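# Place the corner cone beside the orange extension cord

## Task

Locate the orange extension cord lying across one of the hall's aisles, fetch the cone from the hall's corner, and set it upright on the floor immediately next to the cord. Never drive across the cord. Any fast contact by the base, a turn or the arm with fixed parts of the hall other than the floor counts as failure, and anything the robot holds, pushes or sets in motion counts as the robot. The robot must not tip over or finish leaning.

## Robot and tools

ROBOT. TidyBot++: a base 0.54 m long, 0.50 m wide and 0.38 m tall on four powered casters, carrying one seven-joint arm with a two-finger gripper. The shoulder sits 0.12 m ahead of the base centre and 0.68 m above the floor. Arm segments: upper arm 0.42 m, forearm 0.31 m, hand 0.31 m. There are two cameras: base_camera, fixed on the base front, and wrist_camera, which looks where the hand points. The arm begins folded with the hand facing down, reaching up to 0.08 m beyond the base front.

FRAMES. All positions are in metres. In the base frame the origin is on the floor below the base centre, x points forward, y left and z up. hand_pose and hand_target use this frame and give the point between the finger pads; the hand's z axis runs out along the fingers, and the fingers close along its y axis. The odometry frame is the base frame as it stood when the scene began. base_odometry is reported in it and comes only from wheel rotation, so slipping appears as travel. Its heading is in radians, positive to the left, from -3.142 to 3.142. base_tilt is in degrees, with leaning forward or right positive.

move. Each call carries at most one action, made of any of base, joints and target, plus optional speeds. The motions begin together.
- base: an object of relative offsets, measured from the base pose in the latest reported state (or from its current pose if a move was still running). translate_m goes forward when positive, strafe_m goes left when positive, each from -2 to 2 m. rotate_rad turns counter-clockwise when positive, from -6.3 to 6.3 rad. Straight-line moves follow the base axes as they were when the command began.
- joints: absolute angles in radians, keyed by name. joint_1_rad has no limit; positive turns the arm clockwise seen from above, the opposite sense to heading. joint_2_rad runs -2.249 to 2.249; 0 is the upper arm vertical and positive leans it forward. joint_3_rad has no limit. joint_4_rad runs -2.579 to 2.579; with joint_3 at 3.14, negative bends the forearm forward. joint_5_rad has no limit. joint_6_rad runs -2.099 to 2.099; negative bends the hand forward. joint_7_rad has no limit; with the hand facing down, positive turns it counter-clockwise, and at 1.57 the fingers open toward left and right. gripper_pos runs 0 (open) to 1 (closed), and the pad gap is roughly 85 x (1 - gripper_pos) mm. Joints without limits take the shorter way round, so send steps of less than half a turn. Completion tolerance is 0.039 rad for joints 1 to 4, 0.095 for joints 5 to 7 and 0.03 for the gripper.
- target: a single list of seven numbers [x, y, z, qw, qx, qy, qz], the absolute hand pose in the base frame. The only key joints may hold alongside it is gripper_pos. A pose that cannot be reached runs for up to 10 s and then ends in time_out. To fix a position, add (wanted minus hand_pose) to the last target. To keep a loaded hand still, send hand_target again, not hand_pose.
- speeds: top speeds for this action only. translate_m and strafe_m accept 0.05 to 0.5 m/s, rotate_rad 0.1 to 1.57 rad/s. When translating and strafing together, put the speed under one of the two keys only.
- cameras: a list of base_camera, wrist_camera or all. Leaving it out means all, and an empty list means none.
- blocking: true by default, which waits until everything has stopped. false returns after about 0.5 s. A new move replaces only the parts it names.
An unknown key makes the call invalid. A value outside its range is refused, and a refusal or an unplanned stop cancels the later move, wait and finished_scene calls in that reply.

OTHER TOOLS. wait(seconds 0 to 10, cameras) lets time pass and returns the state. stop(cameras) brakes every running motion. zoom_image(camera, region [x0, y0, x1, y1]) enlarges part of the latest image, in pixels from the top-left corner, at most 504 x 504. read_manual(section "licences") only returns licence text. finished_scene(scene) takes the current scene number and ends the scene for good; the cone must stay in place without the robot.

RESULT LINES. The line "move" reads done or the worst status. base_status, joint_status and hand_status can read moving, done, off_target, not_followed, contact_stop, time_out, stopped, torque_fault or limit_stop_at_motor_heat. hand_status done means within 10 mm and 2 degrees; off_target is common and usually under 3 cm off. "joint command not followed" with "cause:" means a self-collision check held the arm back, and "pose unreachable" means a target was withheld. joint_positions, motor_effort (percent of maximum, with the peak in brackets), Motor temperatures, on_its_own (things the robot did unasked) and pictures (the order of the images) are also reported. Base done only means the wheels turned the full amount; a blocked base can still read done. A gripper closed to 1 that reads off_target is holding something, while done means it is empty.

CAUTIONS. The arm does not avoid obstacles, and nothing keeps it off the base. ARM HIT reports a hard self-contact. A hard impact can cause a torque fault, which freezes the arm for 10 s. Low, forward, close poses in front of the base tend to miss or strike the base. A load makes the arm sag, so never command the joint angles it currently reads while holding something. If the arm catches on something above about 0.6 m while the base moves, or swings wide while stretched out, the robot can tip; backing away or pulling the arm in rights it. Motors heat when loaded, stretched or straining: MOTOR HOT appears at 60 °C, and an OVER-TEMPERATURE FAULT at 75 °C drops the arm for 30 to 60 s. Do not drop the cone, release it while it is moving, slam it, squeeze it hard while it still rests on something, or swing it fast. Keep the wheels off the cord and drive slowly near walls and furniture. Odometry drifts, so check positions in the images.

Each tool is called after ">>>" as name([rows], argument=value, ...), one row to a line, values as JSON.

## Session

>>> move()

Scene clock: 0.00 s.
Motor temperatures (°C): [33 35 32 30 38 42 40]
base_odometry: x=+0.000 y=+0.000 heading=+0.000
base_tilt: forward=+0.0 right=+0.2
base_status: not commanded
joint_positions: joint_1_rad=+0.026 joint_2_rad=-0.367 joint_3_rad=+3.167 joint_4_rad=-2.520 joint_5_rad=+0.033 joint_6_rad=-0.899 joint_7_rad=+1.605 gripper_pos=+0.000
joint_status: not commanded
motor_effort: joint_1_rad=+0 joint_2_rad=-2 joint_3_rad=+1 joint_4_rad=+16 joint_5_rad=+0 joint_6_rad=+2 joint_7_rad=+0
hand_pose: x=+0.2585 y=-0.0127 z=+0.5919 quat_wxyz=(+0.011, +0.999, +0.002, +0.045) (m; base frame)
hand_target: x=+0.2610 y=-0.0128 z=+0.5935 quat_wxyz=(+0.011, +0.999, +0.002, +0.047) (m; base frame)
hand_status: not commanded
pictures: base_camera, wrist_camera
Images, in order (width x height): base_camera 644x364, wrist_camera 644x476.

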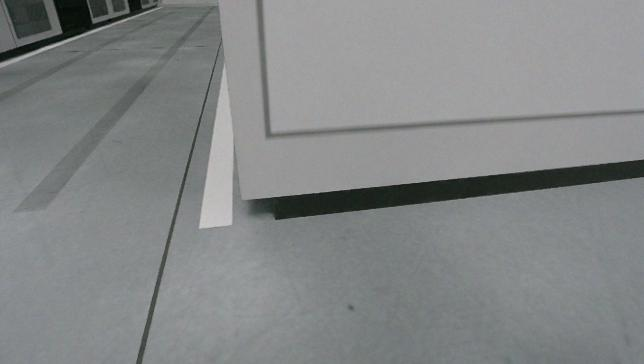

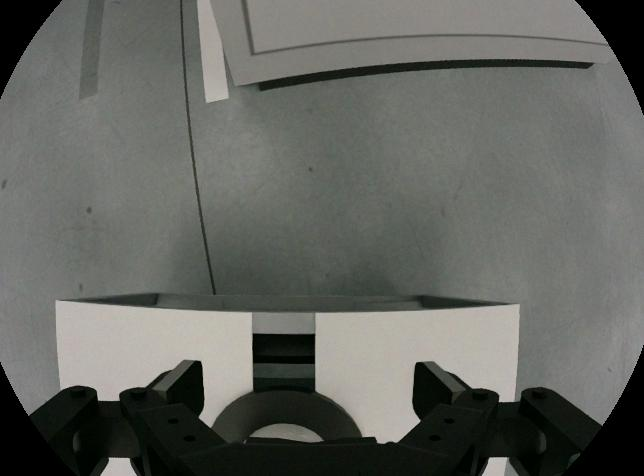

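>>> zoom_image(camera="base_camera", region=[60, 0, 240, 80])

>>> move(joints={"joint_6_rad":0.55}, base={"translate_m":-0.15})

Scaled by 2.800.

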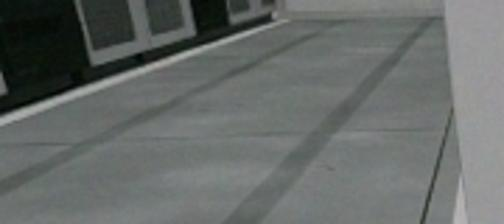

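Scene clock: 2.67 s.
Motor temperatures (°C): [33 35 32 30 38 42 40]
move: done
base_odometry: x=-0.150 y=+0.000 heading=+0.000
base_tilt: forward=+0.0 right=+0.2
base_status: done
joint_positions: joint_1_rad=+0.026 joint_2_rad=-0.371 joint_3_rad=+3.167 joint_4_rad=-2.521 joint_5_rad=+0.033 joint_6_rad=+0.495 joint_7_rad=+1.605 gripper_pos=+0.000
joint_status: all done
motor_effort: joint_1_rad=+0(0) joint_2_rad=-7(7) joint_3_rad=+1(1) joint_4_rad=+19(20) joint_5_rad=+0(2) joint_6_rad=+10(10) joint_7_rad=-1(1)
hand_pose: x=+0.5398 y=-0.0162 z=+0.8757 quat_wxyz=(+0.029, +0.736, +0.007, +0.676) (m; base frame)
hand_target: x=+0.5425 y=-0.0160 z=+0.8952 quat_wxyz=(+0.029, +0.716, +0.008, +0.697) (m; base frame)
hand_status: not commanded
pictures: base_camera, wrist_camera
Images, in order (width x height): base_camera 644x364, wrist_camera 644x476.

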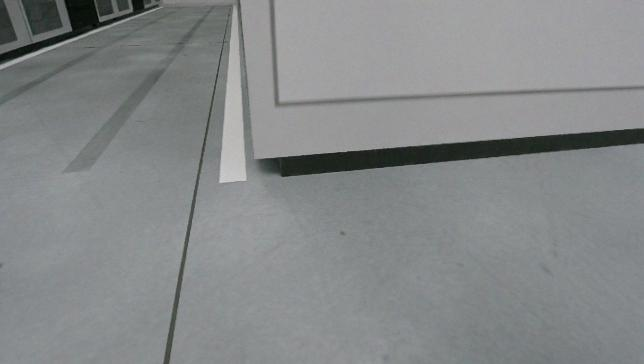

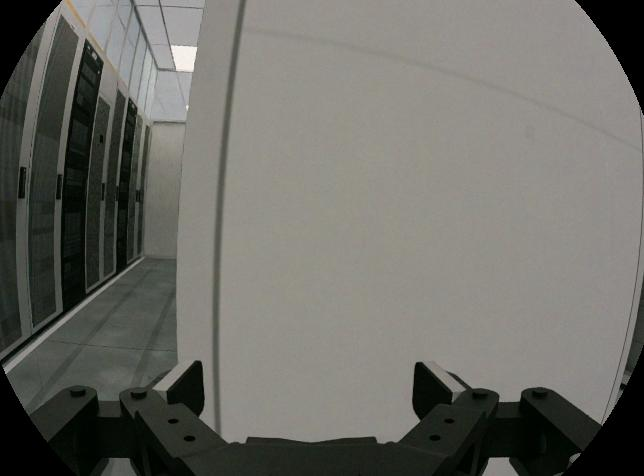

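>>> move(base={"rotate_rad":0.9})

>>> zoom_image(camera="wrist_camera", region=[60, 150, 320, 380])

Scene clock: 5.10 s.
Motor temperatures (°C): [33 35 32 31 38 42 40]
move: done
base_odometry: x=-0.150 y=+0.000 heading=+0.899
base_tilt: forward=+0.0 right=+0.2
base_status: done
joint_positions: joint_1_rad=+0.026 joint_2_rad=-0.371 joint_3_rad=+3.167 joint_4_rad=-2.521 joint_5_rad=+0.033 joint_6_rad=+0.496 joint_7_rad=+1.605 gripper_pos=+0.000
joint_status: not commanded
motor_effort: joint_1_rad=+0(1) joint_2_rad=-6(7) joint_3_rad=+0(2) joint_4_rad=+19(20) joint_5_rad=-1(1) joint_6_rad=+10(10) joint_7_rad=-1(1)
hand_pose: x=+0.5399 y=-0.0161 z=+0.8761 quat_wxyz=(+0.029, +0.736, +0.007, +0.676) (m; base frame)
hand_target: x=+0.5425 y=-0.0160 z=+0.8952 quat_wxyz=(+0.029, +0.716, +0.008, +0.697) (m; base frame)
hand_status: not commanded
pictures: base_camera, wrist_camera
Images, in order (width x height): base_camera 644x364, wrist_camera 644x476.

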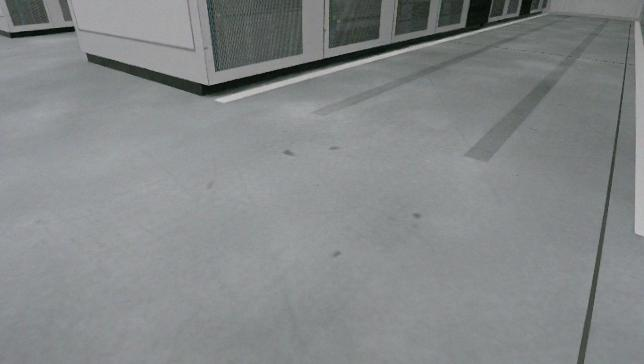

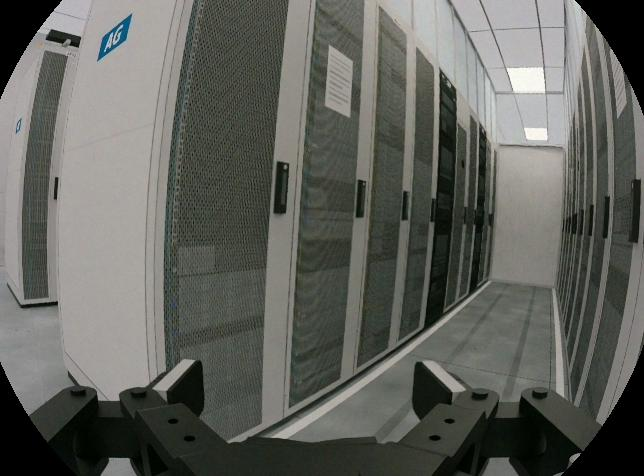

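Scaled by 1.938.

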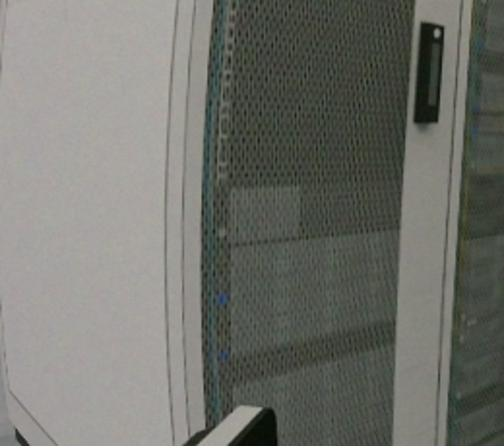

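>>> zoom_image(camera="wrist_camera", region=[440, 240, 600, 360])

>>> move(base={"rotate_rad":0.9})

Scaled by 3.150.

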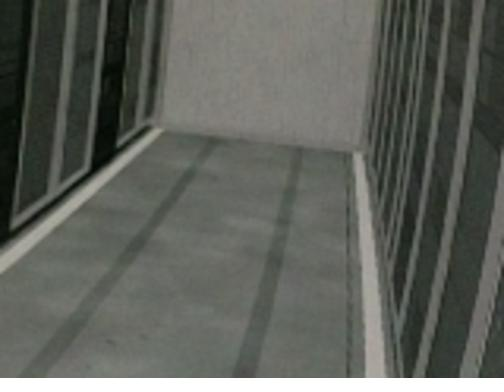

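Scene clock: 7.33 s.
Motor temperatures (°C): [33 35 32 31 38 42 40]
move: done
base_odometry: x=-0.150 y=+0.000 heading=+1.799
base_tilt: forward=+0.0 right=+0.2
base_status: done
joint_positions: joint_1_rad=+0.025 joint_2_rad=-0.371 joint_3_rad=+3.167 joint_4_rad=-2.521 joint_5_rad=+0.033 joint_6_rad=+0.496 joint_7_rad=+1.605 gripper_pos=+0.000
joint_status: not commanded
motor_effort: joint_1_rad=+0(2) joint_2_rad=-7(7) joint_3_rad=+1(2) joint_4_rad=+19(20) joint_5_rad=-1(1) joint_6_rad=+10(10) joint_7_rad=+0(1)
hand_pose: x=+0.5399 y=-0.0161 z=+0.8762 quat_wxyz=(+0.029, +0.736, +0.007, +0.676) (m; base frame)
hand_target: x=+0.5425 y=-0.0160 z=+0.8952 quat_wxyz=(+0.029, +0.716, +0.008, +0.697) (m; base frame)
hand_status: not commanded
pictures: base_camera, wrist_camera
Images, in order (width x height): base_camera 644x364, wrist_camera 644x476.

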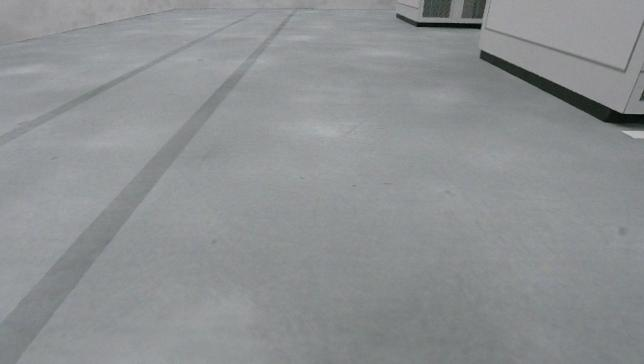

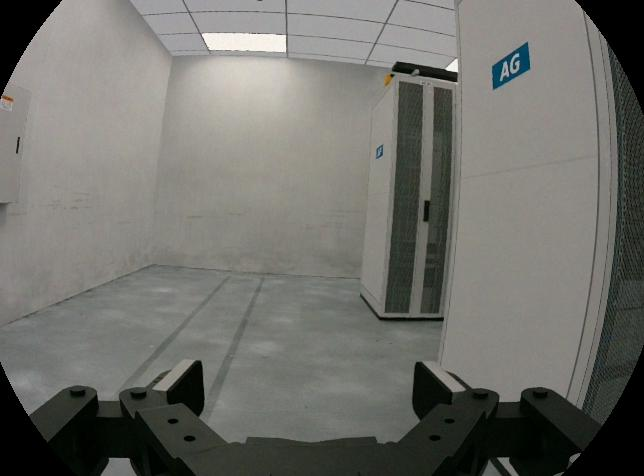

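>>> move(base={"rotate_rad":1.6})

>>> move(base={"rotate_rad":1.4})

Scene clock: 10.23 s.
Motor temperatures (°C): [33 35 32 31 38 42 40]
move: done
base_odometry: x=-0.150 y=+0.000 heading=-2.885
base_tilt: forward=+0.0 right=+0.2
base_status: done
joint_positions: joint_1_rad=+0.025 joint_2_rad=-0.371 joint_3_rad=+3.167 joint_4_rad=-2.521 joint_5_rad=+0.033 joint_6_rad=+0.496 joint_7_rad=+1.605 gripper_pos=+0.000
joint_status: not commanded
motor_effort: joint_1_rad=+0(1) joint_2_rad=-6(8) joint_3_rad=+0(2) joint_4_rad=+19(19) joint_5_rad=+0(2) joint_6_rad=+10(10) joint_7_rad=+0(1)
hand_pose: x=+0.5399 y=-0.0160 z=+0.8762 quat_wxyz=(+0.029, +0.736, +0.007, +0.677) (m; base frame)
hand_target: x=+0.5425 y=-0.0160 z=+0.8952 quat_wxyz=(+0.029, +0.716, +0.008, +0.697) (m; base frame)
hand_status: not commanded
pictures: base_camera, wrist_camera
Images, in order (width x height): base_camera 644x364, wrist_camera 644x476.

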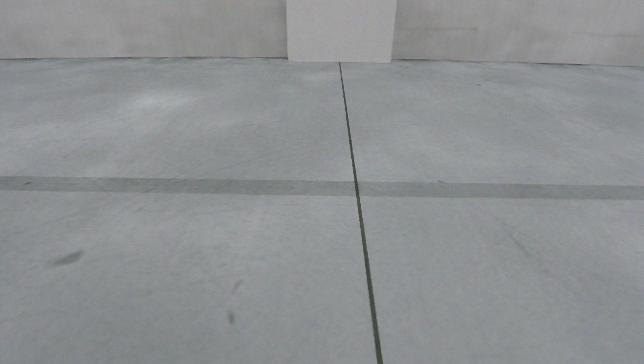

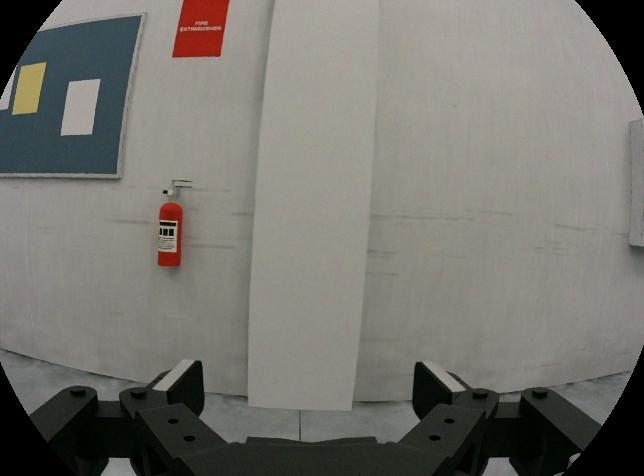

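Scene clock: 12.40 s.
Motor temperatures (°C): [33 35 32 31 38 42 40]
move: done
base_odometry: x=-0.150 y=+0.000 heading=-1.486
base_tilt: forward=+0.0 right=+0.2
base_status: done
joint_positions: joint_1_rad=+0.025 joint_2_rad=-0.371 joint_3_rad=+3.167 joint_4_rad=-2.521 joint_5_rad=+0.033 joint_6_rad=+0.496 joint_7_rad=+1.605 gripper_pos=+0.000
joint_status: not commanded
motor_effort: joint_1_rad=+0(1) joint_2_rad=-6(7) joint_3_rad=+1(2) joint_4_rad=+20(20) joint_5_rad=-1(1) joint_6_rad=+10(10) joint_7_rad=+0(1)
hand_pose: x=+0.5399 y=-0.0160 z=+0.8762 quat_wxyz=(+0.029, +0.736, +0.008, +0.677) (m; base frame)
hand_target: x=+0.5425 y=-0.0160 z=+0.8952 quat_wxyz=(+0.029, +0.716, +0.008, +0.697) (m; base frame)
hand_status: not commanded
pictures: base_camera, wrist_camera
Images, in order (width x height): base_camera 644x364, wrist_camera 644x476.

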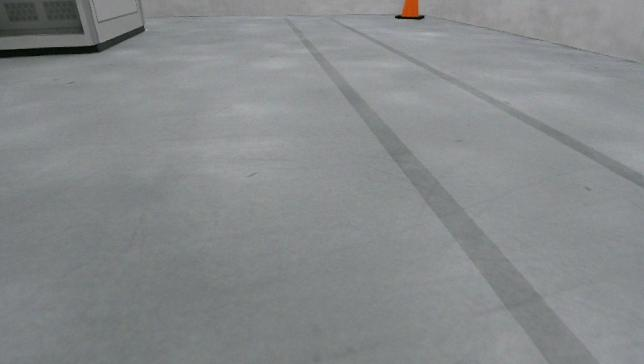

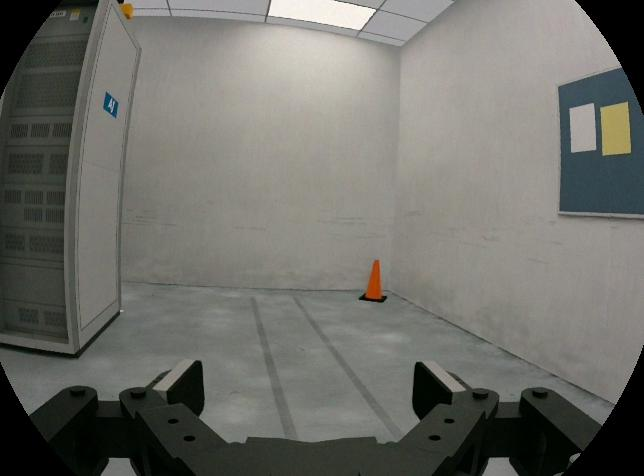

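>>> move(base={"rotate_rad":-0.2}, cameras=[])

>>> move(base={"translate_m":1.8}, joints={"joint_1_rad":-1.45})

>>> zoom_image(camera="wrist_camera", region=[200, 220, 400, 380])

Scene clock: 16.23 s.
Motor temperatures (°C): [33 35 32 31 38 42 40]
move: done
base_odometry: x=-0.150 y=+0.000 heading=-1.685
base_tilt: forward=+0.0 right=+0.2
base_status: done
joint_positions: joint_1_rad=+0.025 joint_2_rad=-0.371 joint_3_rad=+3.167 joint_4_rad=-2.521 joint_5_rad=+0.033 joint_6_rad=+0.496 joint_7_rad=+1.605 gripper_pos=+0.000
joint_status: not commanded
motor_effort: joint_1_rad=+0(1) joint_2_rad=-7(7) joint_3_rad=+0(2) joint_4_rad=+19(20) joint_5_rad=-1(1) joint_6_rad=+10(10) joint_7_rad=+0(1)
hand_pose: x=+0.5399 y=-0.0161 z=+0.8762 quat_wxyz=(+0.029, +0.736, +0.007, +0.677) (m; base frame)
hand_target: x=+0.5425 y=-0.0160 z=+0.8952 quat_wxyz=(+0.029, +0.716, +0.008, +0.697) (m; base frame)
hand_status: not commanded
pictures: none
No camera images: "cameras" was empty.

Scene clock: 21.17 s.
Motor temperatures (°C): [33 35 32 31 38 42 40]
move: done
base_odometry: x=-0.355 y=-1.788 heading=-1.684
base_tilt: forward=+0.0 right=+0.2
base_status: done
joint_positions: joint_1_rad=-1.438 joint_2_rad=-0.372 joint_3_rad=+3.167 joint_4_rad=-2.521 joint_5_rad=+0.033 joint_6_rad=+0.497 joint_7_rad=+1.605 gripper_pos=+0.000
joint_status: all done
motor_effort: joint_1_rad=+0(1) joint_2_rad=-6(7) joint_3_rad=+0(1) joint_4_rad=+19(20) joint_5_rad=-1(1) joint_6_rad=+10(10) joint_7_rad=+0(1)
hand_pose: x=+0.1801 y=+0.4165 z=+0.8769 quat_wxyz=(-0.431, +0.542, +0.497, +0.523) (m; base frame)
hand_target: x=+0.1751 y=+0.4201 z=+0.8952 quat_wxyz=(-0.447, +0.525, +0.487, +0.536) (m; base frame)
hand_status: not commanded
pictures: base_camera, wrist_camera
Images, in order (width x height): base_camera 644x364, wrist_camera 644x476.

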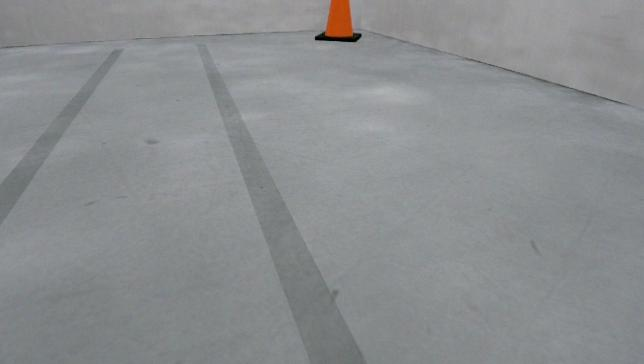

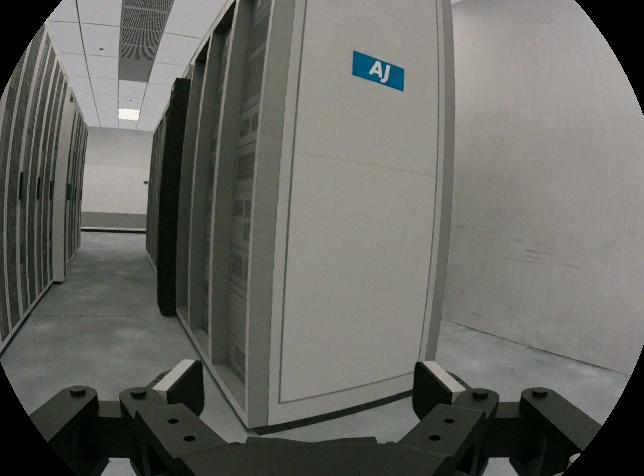

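Scaled by 2.520.

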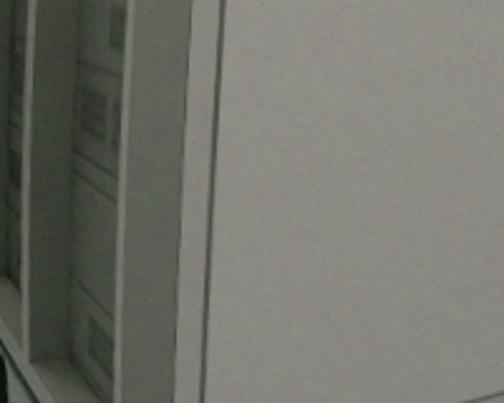

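>>> zoom_image(camera="wrist_camera", region=[40, 190, 180, 330])

>>> move(base={"translate_m":1.75,"rotate_rad":-0.06})

Scaled by 3.600.

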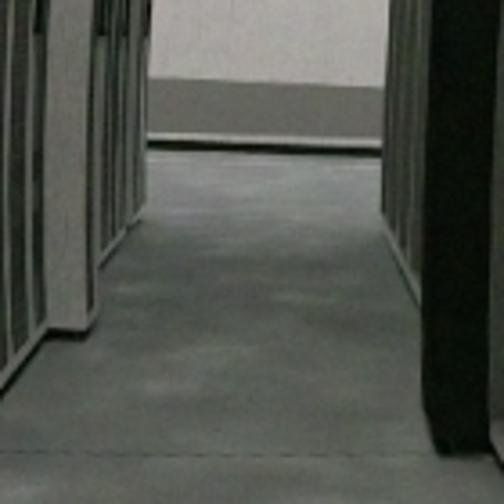

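Scene clock: 26.37 s.
Motor temperatures (°C): [33 35 32 31 38 42 40]
move: done
base_odometry: x=-0.553 y=-3.527 heading=-1.745
base_tilt: forward=+0.0 right=+0.2
base_status: done
joint_positions: joint_1_rad=-1.443 joint_2_rad=-0.372 joint_3_rad=+3.167 joint_4_rad=-2.521 joint_5_rad=+0.033 joint_6_rad=+0.497 joint_7_rad=+1.605 gripper_pos=+0.000
joint_status: not commanded
motor_effort: joint_1_rad=+0(1) joint_2_rad=-6(7) joint_3_rad=+0(2) joint_4_rad=+19(20) joint_5_rad=-1(2) joint_6_rad=+10(10) joint_7_rad=+0(1)
hand_pose: x=+0.1779 y=+0.4169 z=+0.8770 quat_wxyz=(-0.432, +0.541, +0.498, +0.522) (m; base frame)
hand_target: x=+0.1751 y=+0.4201 z=+0.8952 quat_wxyz=(-0.447, +0.525, +0.487, +0.536) (m; base frame)
hand_status: not commanded
pictures: base_camera, wrist_camera
Images, in order (width x height): base_camera 644x364, wrist_camera 644x476.

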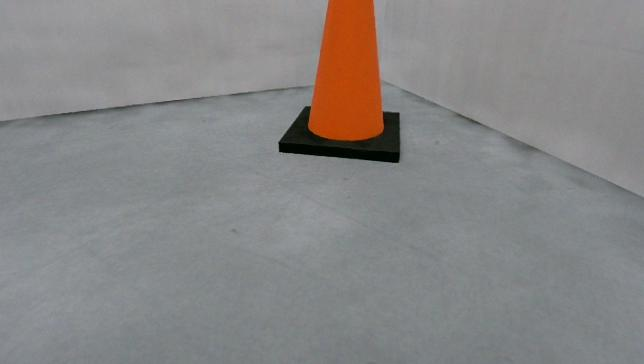

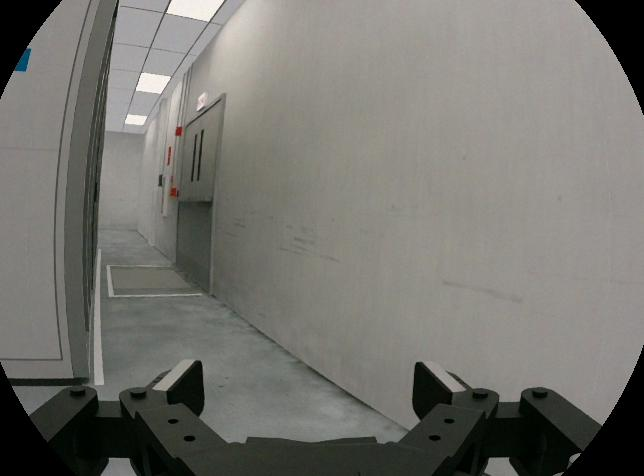

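>>> zoom_image(camera="wrist_camera", region=[80, 200, 240, 340])

Scaled by 3.150.

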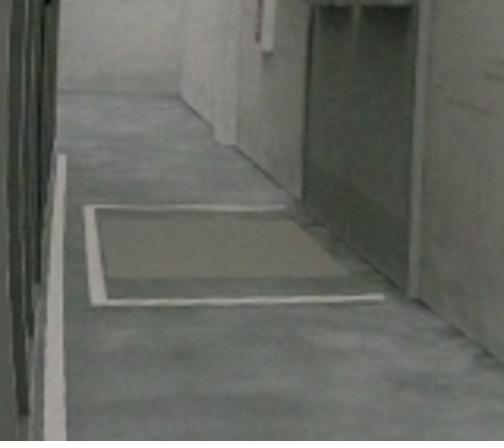

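>>> move(base={"translate_m":0.46}, joints={"joint_1_rad":0.08,"joint_6_rad":-0.85}, cameras=[])

>>> move(target=[0.50,-0.04,0.66,0,1,0,0], cameras=[])

>>> move(target=[0.60,-0.045,0.60,0,1,0,0])

Scene clock: 32.30 s.
Motor temperatures (°C): [33 35 32 31 38 42 40]
move: done
base_odometry: x=-0.633 y=-3.980 heading=-1.745
base_tilt: forward=+0.1 right=+0.1
base_status: done
joint_positions: joint_1_rad=+0.067 joint_2_rad=-0.370 joint_3_rad=+3.167 joint_4_rad=-2.521 joint_5_rad=+0.033 joint_6_rad=-0.796 joint_7_rad=+1.605 gripper_pos=+0.000
joint_status: all done
motor_effort: joint_1_rad=+0(2) joint_2_rad=-2(7) joint_3_rad=+1(2) joint_4_rad=+15(20) joint_5_rad=+0(1) joint_6_rad=+3(11) joint_7_rad=+0(1)
hand_pose: x=+0.2893 y=-0.0206 z=+0.5966 quat_wxyz=(+0.014, +0.995, -0.018, +0.097) (m; base frame)
hand_target: x=+0.2752 y=-0.0218 z=+0.5953 quat_wxyz=(+0.014, +0.997, -0.025, +0.072) (m; base frame)
hand_status: not commanded
pictures: none
No camera images: "cameras" was empty.

Scene clock: 34.53 s.
Motor temperatures (°C): [33 35 32 31 38 42 40]
move: off_target
base_odometry: x=-0.633 y=-3.980 heading=-1.745
base_tilt: forward=+0.0 right=+0.2
base_status: not commanded
joint_positions: joint_1_rad=+0.067 joint_2_rad=+0.209 joint_3_rad=+3.172 joint_4_rad=-1.765 joint_5_rad=+0.033 joint_6_rad=-1.123 joint_7_rad=+1.627 gripper_pos=+0.000
joint_status: not commanded
motor_effort: joint_1_rad=+0(0) joint_2_rad=-25(25) joint_3_rad=+0(1) joint_4_rad=+16(16) joint_5_rad=+0(1) joint_6_rad=+1(3) joint_7_rad=+0(1)
hand_pose: x=+0.5074 y=-0.0456 z=+0.6592 quat_wxyz=(+0.020, +0.999, -0.013, +0.021) (m; base frame)
hand_target: x=+0.5000 y=-0.0400 z=+0.6600 quat_wxyz=(+0.000, +1.000, +0.000, +0.000) (m; base frame)
hand_status: off_target (0.009 m and 3.6 deg from the pose sent, 0.221 m and 11.4 deg at the start)
pictures: none
No camera images: "cameras" was empty.

Scene clock: 35.87 s.
Motor temperatures (°C): [33 35 32 31 38 42 40]
move: off_target
base_odometry: x=-0.633 y=-3.980 heading=-1.745
base_tilt: forward=+0.0 right=+0.2
base_status: not commanded
joint_positions: joint_1_rad=+0.067 joint_2_rad=+0.492 joint_3_rad=+3.172 joint_4_rad=-1.555 joint_5_rad=+0.031 joint_6_rad=-1.123 joint_7_rad=+1.627 gripper_pos=+0.000
joint_status: not commanded
motor_effort: joint_1_rad=+0(0) joint_2_rad=-33(36) joint_3_rad=+0(1) joint_4_rad=+15(16) joint_5_rad=+0(1) joint_6_rad=+1(2) joint_7_rad=+0(1)
hand_pose: x=+0.5860 y=-0.0522 z=+0.5973 quat_wxyz=(+0.020, +1.000, -0.012, -0.016) (m; base frame)
hand_target: x=+0.6000 y=-0.0450 z=+0.6000 quat_wxyz=(+0.000, +1.000, +0.000, +0.000) (m; base frame)
hand_status: off_target (0.016 m and 3.2 deg from the pose sent, 0.110 m and 3.6 deg at the start)
pictures: base_camera, wrist_camera
Images, in order (width x height): base_camera 644x364, wrist_camera 644x476.

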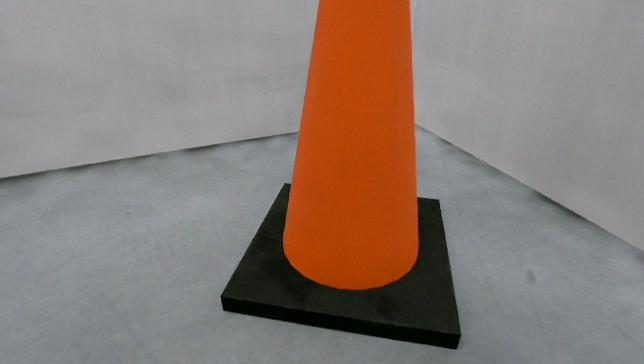

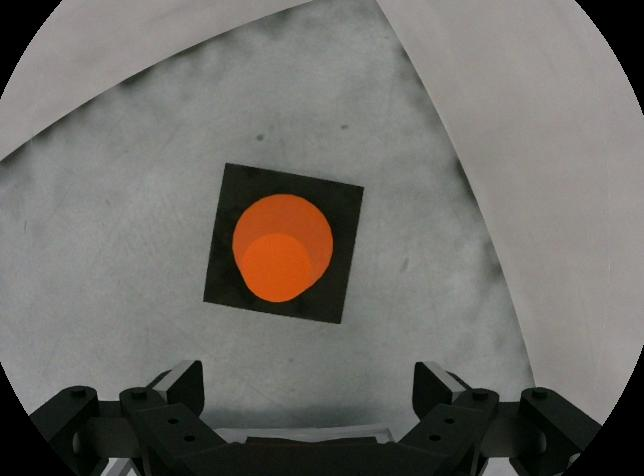

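>>> move(target=[0.624,-0.025,0.50,0,1,0,0])

Scene clock: 43.30 s.
Motor temperatures (°C): [33 35 32 31 38 42 40]
move: off_target
base_odometry: x=-0.633 y=-3.980 heading=-1.745
base_tilt: forward=+0.1 right=+0.2
base_status: not commanded
joint_positions: joint_1_rad=+0.051 joint_2_rad=+0.669 joint_3_rad=+3.172 joint_4_rad=-1.585 joint_5_rad=+0.030 joint_6_rad=-0.938 joint_7_rad=+1.627 gripper_pos=+0.000
joint_status: not commanded
motor_effort: joint_1_rad=+0(1) joint_2_rad=-37(41) joint_3_rad=+0(1) joint_4_rad=+13(15) joint_5_rad=+0(1) joint_6_rad=+1(1) joint_7_rad=+0(1)
hand_pose: x=+0.6068 y=-0.0459 z=+0.5028 quat_wxyz=(+0.020, +0.999, +0.000, -0.026) (m; base frame)
hand_target: x=+0.6240 y=-0.0250 z=+0.5000 quat_wxyz=(+0.000, +1.000, +0.000, +0.000) (m; base frame)
hand_status: off_target (0.027 m and 3.7 deg from the pose sent, 0.108 m and 3.2 deg at the start)
pictures: base_camera, wrist_camera
Images, in order (width x height): base_camera 644x364, wrist_camera 644x476.

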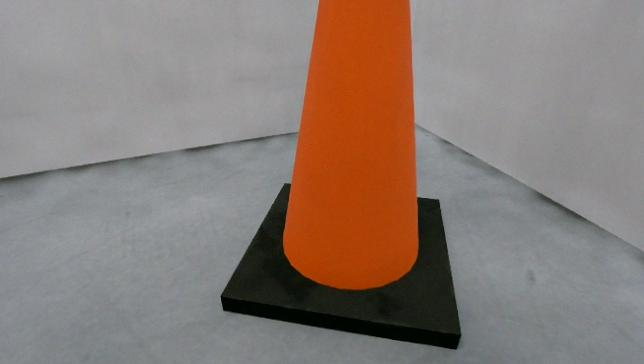

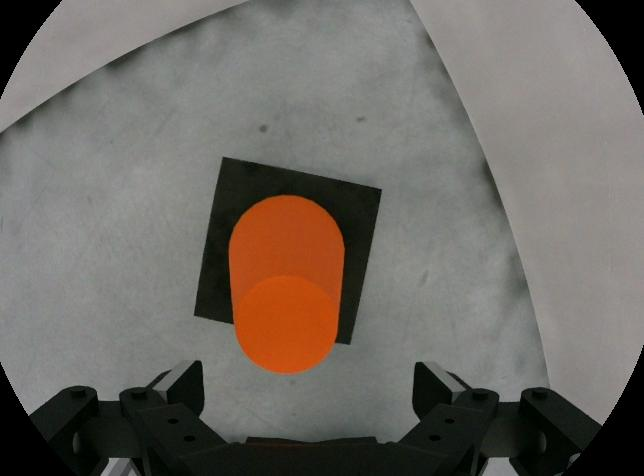

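>>> move(target=[0.626,-0.008,0.475,0,1,0,0])

Scene clock: 44.73 s.
Motor temperatures (°C): [33 35 32 31 38 42 40]
move: off_target
base_odometry: x=-0.633 y=-3.980 heading=-1.745
base_tilt: forward=+0.1 right=+0.2
base_status: not commanded
joint_positions: joint_1_rad=+0.014 joint_2_rad=+0.705 joint_3_rad=+3.170 joint_4_rad=-1.595 joint_5_rad=+0.028 joint_6_rad=-0.875 joint_7_rad=+1.627 gripper_pos=+0.000
joint_status: not commanded
motor_effort: joint_1_rad=+0(2) joint_2_rad=-38(40) joint_3_rad=+0(2) joint_4_rad=+12(13) joint_5_rad=+0(1) joint_6_rad=+0(1) joint_7_rad=+0(1)
hand_pose: x=+0.6153 y=-0.0270 z=+0.4818 quat_wxyz=(+0.019, +0.999, +0.019, -0.018) (m; base frame)
hand_target: x=+0.6260 y=-0.0080 z=+0.4750 quat_wxyz=(+0.000, +1.000, +0.000, +0.000) (m; base frame)
hand_status: off_target (0.023 m and 3.7 deg from the pose sent, 0.051 m and 3.7 deg at the start)
pictures: base_camera, wrist_camera
Images, in order (width x height): base_camera 644x364, wrist_camera 644x476.

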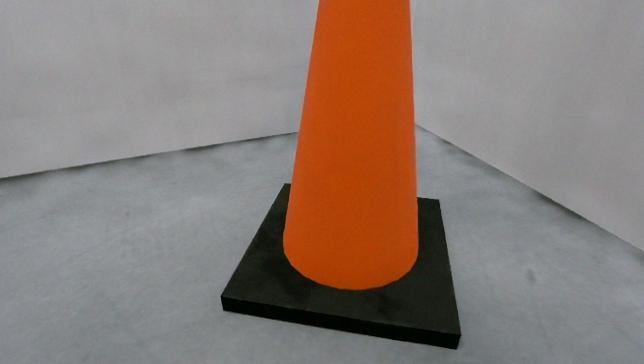

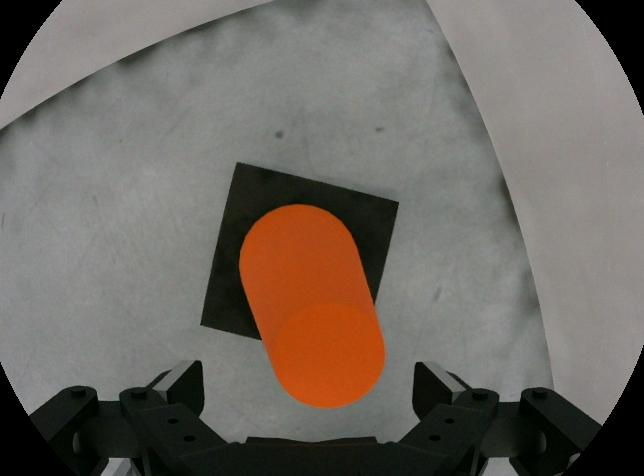

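>>> move(target=[0.620,-0.024,0.437,0,1,0,0])

Scene clock: 46.13 s.
Motor temperatures (°C): [33 35 32 31 38 42 40]
move: off_target
base_odometry: x=-0.633 y=-3.980 heading=-1.745
base_tilt: forward=+0.1 right=+0.2
base_status: not commanded
joint_positions: joint_1_rad=+0.036 joint_2_rad=+0.764 joint_3_rad=+3.169 joint_4_rad=-1.643 joint_5_rad=+0.028 joint_6_rad=-0.772 joint_7_rad=+1.627 gripper_pos=+0.000
joint_status: not commanded
motor_effort: joint_1_rad=+0(1) joint_2_rad=-38(41) joint_3_rad=+1(1) joint_4_rad=+11(12) joint_5_rad=+0(1) joint_6_rad=+1(1) joint_7_rad=+0(1)
hand_pose: x=+0.6080 y=-0.0367 z=+0.4412 quat_wxyz=(+0.018, +1.000, +0.010, -0.020) (m; base frame)
hand_target: x=+0.6200 y=-0.0240 z=+0.4370 quat_wxyz=(+0.000, +1.000, +0.000, +0.000) (m; base frame)
hand_status: off_target (0.018 m and 3.3 deg from the pose sent, 0.045 m and 3.7 deg at the start)
pictures: base_camera, wrist_camera
Images, in order (width x height): base_camera 644x364, wrist_camera 644x476.

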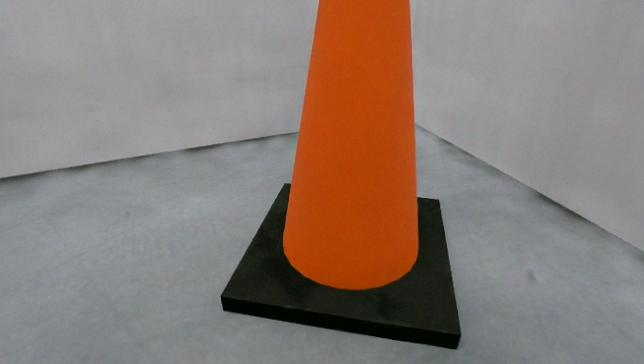

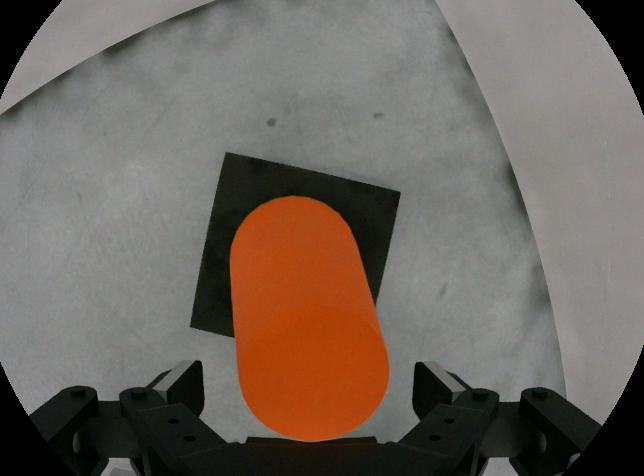

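>>> move(joints={"gripper_pos":0.6}, cameras=[])

>>> move(joints={"gripper_pos":0.8}, cameras=[])

>>> move(target=[0.615,-0.03,0.54,0,1,0,0], cameras=[])

>>> move(target=[0.58,-0.03,0.60,0,1,0,0])

Scene clock: 47.83 s.
Motor temperatures (°C): [33 35 32 31 38 42 40]
move: off_target
base_odometry: x=-0.633 y=-3.980 heading=-1.745
base_tilt: forward=+0.1 right=+0.2
base_status: not commanded
joint_positions: joint_1_rad=+0.038 joint_2_rad=+0.760 joint_3_rad=+3.169 joint_4_rad=-1.645 joint_5_rad=+0.028 joint_6_rad=-0.772 joint_7_rad=+1.627 gripper_pos=+0.433
joint_status: gripper_pos off_target (ended at +0.433, target +0.600)
motor_effort: joint_1_rad=+0(2) joint_2_rad=-37(39) joint_3_rad=+0(2) joint_4_rad=+11(13) joint_5_rad=+0(2) joint_6_rad=+2(4) joint_7_rad=-1(1)
hand_pose: x=+0.6083 y=-0.0373 z=+0.4430 quat_wxyz=(+0.018, +1.000, +0.009, -0.018) (m; base frame)
hand_target: x=+0.6200 y=-0.0240 z=+0.4370 quat_wxyz=(+0.000, +1.000, +0.000, +0.000) (m; base frame)
hand_status: not commanded
pictures: none
No camera images: "cameras" was empty.

Scene clock: 48.47 s.
Motor temperatures (°C): [33 35 32 31 38 42 40]
move: off_target
base_odometry: x=-0.633 y=-3.980 heading=-1.745
base_tilt: forward=+0.1 right=+0.2
base_status: not commanded
joint_positions: joint_1_rad=+0.038 joint_2_rad=+0.760 joint_3_rad=+3.169 joint_4_rad=-1.645 joint_5_rad=+0.028 joint_6_rad=-0.772 joint_7_rad=+1.627 gripper_pos=+0.433
joint_status: gripper_pos off_target (ended at +0.433, target +0.800)
motor_effort: joint_1_rad=+0(0) joint_2_rad=-37(38) joint_3_rad=+1(1) joint_4_rad=+11(11) joint_5_rad=-1(1) joint_6_rad=+2(2) joint_7_rad=+0(0)
hand_pose: x=+0.6083 y=-0.0373 z=+0.4430 quat_wxyz=(+0.018, +1.000, +0.009, -0.018) (m; base frame)
hand_target: x=+0.6200 y=-0.0240 z=+0.4370 quat_wxyz=(+0.000, +1.000, +0.000, +0.000) (m; base frame)
hand_status: not commanded
pictures: none
No camera images: "cameras" was empty.

Scene clock: 50.20 s.
Motor temperatures (°C): [33 36 32 31 38 42 40]
move: off_target
base_odometry: x=-0.633 y=-3.980 heading=-1.745
base_tilt: forward=+0.1 right=+0.2
base_status: not commanded
joint_positions: joint_1_rad=+0.038 joint_2_rad=+0.651 joint_3_rad=+3.169 joint_4_rad=-1.613 joint_5_rad=+0.025 joint_6_rad=-0.933 joint_7_rad=+1.627 gripper_pos=+0.434
joint_status: not commanded
motor_effort: joint_1_rad=+0(1) joint_2_rad=-48(53) joint_3_rad=+0(1) joint_4_rad=+17(19) joint_5_rad=+0(1) joint_6_rad=+0(2) joint_7_rad=+0(1)
hand_pose: x=+0.5972 y=-0.0364 z=+0.5048 quat_wxyz=(+0.016, +0.999, +0.006, -0.029) (m; base frame)
hand_target: x=+0.6150 y=-0.0300 z=+0.5400 quat_wxyz=(+0.000, +1.000, +0.000, +0.000) (m; base frame)
hand_status: off_target (0.040 m and 3.9 deg from the pose sent, 0.098 m and 3.1 deg at the start)
pictures: none
No camera images: "cameras" was empty.

Scene clock: 51.47 s.
Motor temperatures (°C): [33 36 32 31 38 42 40]
move: off_target
base_odometry: x=-0.633 y=-3.980 heading=-1.745
base_tilt: forward=+0.1 right=+0.2
base_status: not commanded
joint_positions: joint_1_rad=+0.038 joint_2_rad=+0.502 joint_3_rad=+3.169 joint_4_rad=-1.637 joint_5_rad=+0.025 joint_6_rad=-1.036 joint_7_rad=+1.627 gripper_pos=+0.434
joint_status: not commanded
motor_effort: joint_1_rad=+0(0) joint_2_rad=-45(51) joint_3_rad=+0(1) joint_4_rad=+20(20) joint_5_rad=+0(1) joint_6_rad=+1(2) joint_7_rad=+0(1)
hand_pose: x=+0.5751 y=-0.0350 z=+0.5705 quat_wxyz=(+0.016, +1.000, +0.004, -0.017) (m; base frame)
hand_target: x=+0.5800 y=-0.0300 z=+0.6000 quat_wxyz=(+0.000, +1.000, +0.000, +0.000) (m; base frame)
hand_status: off_target (0.030 m and 2.8 deg from the pose sent, 0.097 m and 3.9 deg at the start)
pictures: base_camera, wrist_camera
Images, in order (width x height): base_camera 644x364, wrist_camera 644x476.

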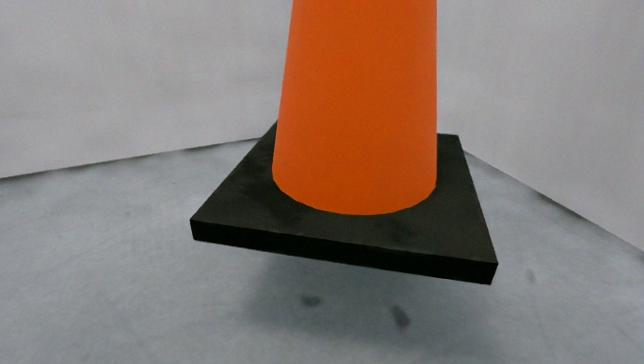

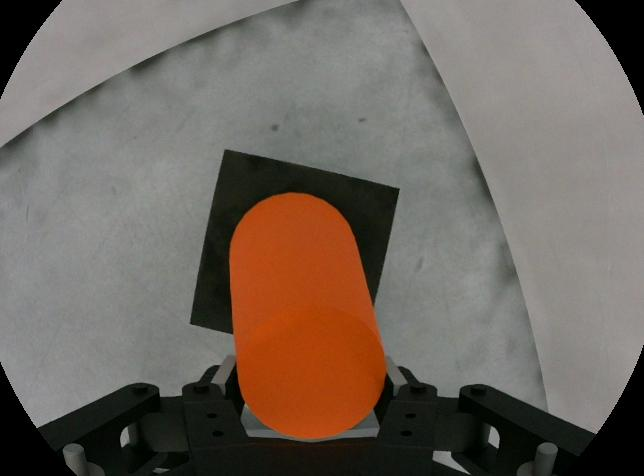

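>>> move(base={"translate_m":-0.2}, cameras=[])

>>> move(base={"rotate_rad":1.98}, speeds={"rotate_rad":0.8}, joints={"joint_1_rad":0.4})

Scene clock: 57.40 s.
Motor temperatures (°C): [33 36 32 31 38 42 40]
move: done
base_odometry: x=-0.598 y=-3.783 heading=-1.744
base_tilt: forward=+0.1 right=+0.2
base_status: done
joint_positions: joint_1_rad=+0.042 joint_2_rad=+0.502 joint_3_rad=+3.169 joint_4_rad=-1.651 joint_5_rad=+0.023 joint_6_rad=-1.046 joint_7_rad=+1.627 gripper_pos=+0.434
joint_status: not commanded
motor_effort: joint_1_rad=+0(3) joint_2_rad=-44(47) joint_3_rad=+0(2) joint_4_rad=+19(22) joint_5_rad=+0(2) joint_6_rad=-1(2) joint_7_rad=+0(1)
hand_pose: x=+0.5653 y=-0.0359 z=+0.5671 quat_wxyz=(+0.015, +0.999, +0.001, -0.029) (m; base frame)
hand_target: x=+0.5800 y=-0.0300 z=+0.6000 quat_wxyz=(+0.000, +1.000, +0.000, +0.000) (m; base frame)
hand_status: not commanded
pictures: none
No camera images: "cameras" was empty.

Scene clock: 60.93 s.
Motor temperatures (°C): [33 36 32 31 38 42 40]
move: done
base_odometry: x=-0.598 y=-3.783 heading=+0.236
base_tilt: forward=+0.1 right=+0.2
base_status: done
joint_positions: joint_1_rad=+0.397 joint_2_rad=+0.502 joint_3_rad=+3.166 joint_4_rad=-1.649 joint_5_rad=+0.005 joint_6_rad=-1.046 joint_7_rad=+1.627 gripper_pos=+0.434
joint_status: all done
motor_effort: joint_1_rad=+0(5) joint_2_rad=-44(45) joint_3_rad=+0(4) joint_4_rad=+19(20) joint_5_rad=+0(4) joint_6_rad=+0(2) joint_7_rad=+0(1)
hand_pose: x=+0.5279 y=-0.1837 z=+0.5672 quat_wxyz=(+0.001, +0.983, -0.179, -0.029) (m; base frame)
hand_target: x=+0.5413 y=-0.1872 z=+0.6000 quat_wxyz=(+0.000, +0.985, -0.175, +0.000) (m; base frame)
hand_status: not commanded
pictures: base_camera, wrist_camera
Images, in order (width x height): base_camera 644x364, wrist_camera 644x476.

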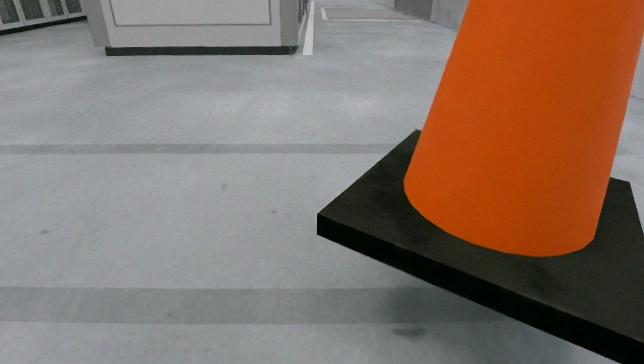

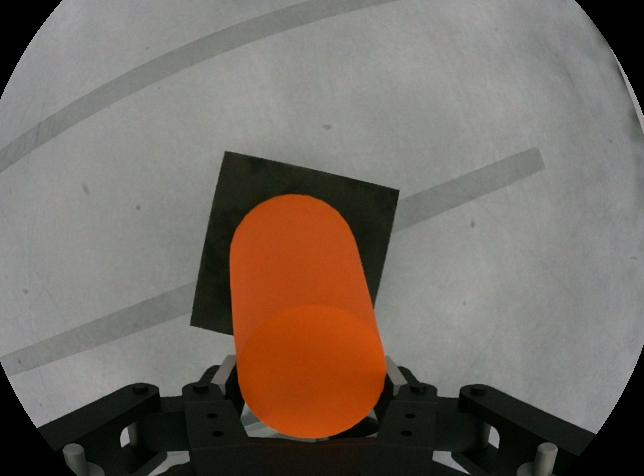

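>>> zoom_image(camera="base_camera", region=[290, 0, 470, 70])

>>> zoom_image(camera="base_camera", region=[0, 0, 120, 50])

Scaled by 2.800.

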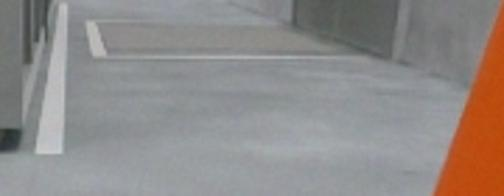

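Scaled by 4.200.

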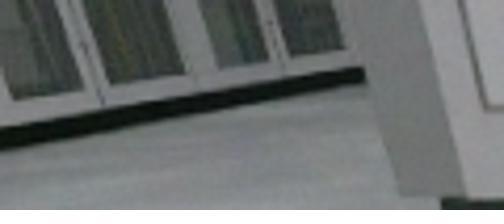

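>>> move(base={"translate_m":1.3,"strafe_m":-0.50}, joints={"joint_1_rad":0.3}, cameras=["base_camera"])

Scene clock: 66.60 s.
Motor temperatures (°C): [33 36 32 31 38 42 40]
move: done
base_odometry: x=+0.783 y=-3.965 heading=+0.236
base_tilt: forward=+0.1 right=+0.2
base_status: done
joint_positions: joint_1_rad=+0.299 joint_2_rad=+0.502 joint_3_rad=+3.167 joint_4_rad=-1.646 joint_5_rad=+0.000 joint_6_rad=-1.049 joint_7_rad=+1.627 gripper_pos=+0.434
joint_status: all done
motor_effort: joint_1_rad=+0(3) joint_2_rad=-44(46) joint_3_rad=+1(3) joint_4_rad=+20(22) joint_5_rad=-1(3) joint_6_rad=+1(3) joint_7_rad=-1(1)
hand_pose: x=+0.5449 y=-0.1416 z=+0.5682 quat_wxyz=(+0.001, +0.991, -0.132, -0.028) (m; base frame)
hand_target: x=+0.5579 y=-0.1441 z=+0.6000 quat_wxyz=(+0.000, +0.992, -0.126, +0.000) (m; base frame)
hand_status: not commanded
pictures: base_camera
Images, in order (width x height): base_camera 644x364.

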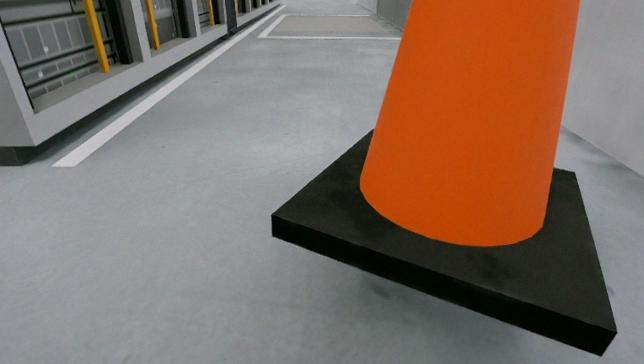

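>>> move(base={"translate_m":2.0}, cameras=["base_camera"])

>>> zoom_image(camera="base_camera", region=[240, 0, 400, 60])

Scene clock: 72.47 s.
Motor temperatures (°C): [33 37 32 31 38 42 40]
move: done
base_odometry: x=+2.728 y=-3.497 heading=+0.236
base_tilt: forward=+0.1 right=+0.2
base_status: done
joint_positions: joint_1_rad=+0.299 joint_2_rad=+0.502 joint_3_rad=+3.167 joint_4_rad=-1.646 joint_5_rad=+0.000 joint_6_rad=-1.050 joint_7_rad=+1.627 gripper_pos=+0.434
joint_status: not commanded
motor_effort: joint_1_rad=+0(2) joint_2_rad=-44(46) joint_3_rad=+1(1) joint_4_rad=+21(21) joint_5_rad=+0(2) joint_6_rad=+2(3) joint_7_rad=+0(1)
hand_pose: x=+0.5449 y=-0.1416 z=+0.5682 quat_wxyz=(+0.001, +0.991, -0.132, -0.029) (m; base frame)
hand_target: x=+0.5579 y=-0.1441 z=+0.6000 quat_wxyz=(+0.000, +0.992, -0.126, +0.000) (m; base frame)
hand_status: not commanded
pictures: base_camera
Images, in order (width x height): base_camera 644x364.

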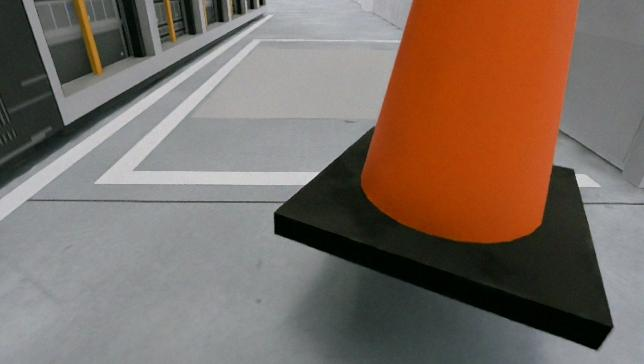

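Scaled by 3.150.

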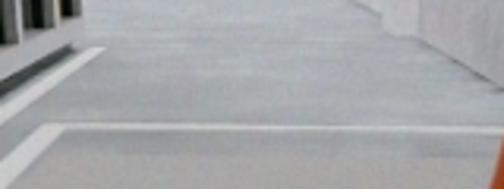

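>>> move(base={"translate_m":2.0}, cameras=["base_camera"])

>>> zoom_image(camera="base_camera", region=[200, 0, 400, 60])

Scene clock: 78.37 s.
Motor temperatures (°C): [33 37 32 31 38 42 40]
move: done
base_odometry: x=+4.672 y=-3.029 heading=+0.235
base_tilt: forward=+0.0 right=+0.2
base_status: done
joint_positions: joint_1_rad=+0.299 joint_2_rad=+0.502 joint_3_rad=+3.167 joint_4_rad=-1.645 joint_5_rad=+0.000 joint_6_rad=-1.052 joint_7_rad=+1.627 gripper_pos=+0.434
joint_status: not commanded
motor_effort: joint_1_rad=-1(3) joint_2_rad=-44(46) joint_3_rad=+0(1) joint_4_rad=+21(22) joint_5_rad=-1(2) joint_6_rad=+2(3) joint_7_rad=-1(1)
hand_pose: x=+0.5444 y=-0.1417 z=+0.5683 quat_wxyz=(+0.001, +0.991, -0.132, -0.030) (m; base frame)
hand_target: x=+0.5579 y=-0.1441 z=+0.6000 quat_wxyz=(+0.000, +0.992, -0.126, +0.000) (m; base frame)
hand_status: not commanded
pictures: base_camera
Images, in order (width x height): base_camera 644x364.

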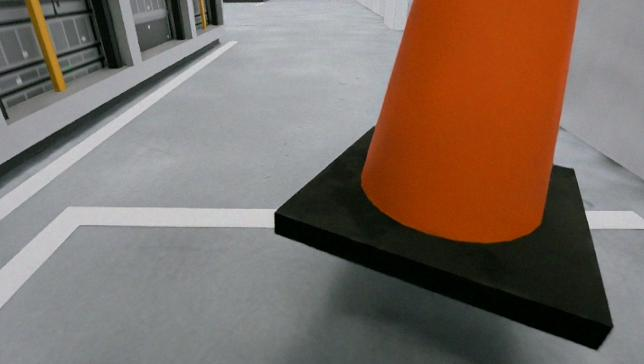

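Scaled by 2.520.

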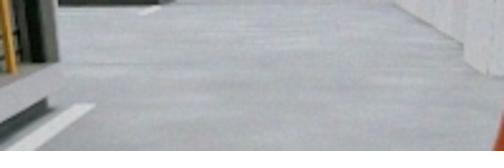

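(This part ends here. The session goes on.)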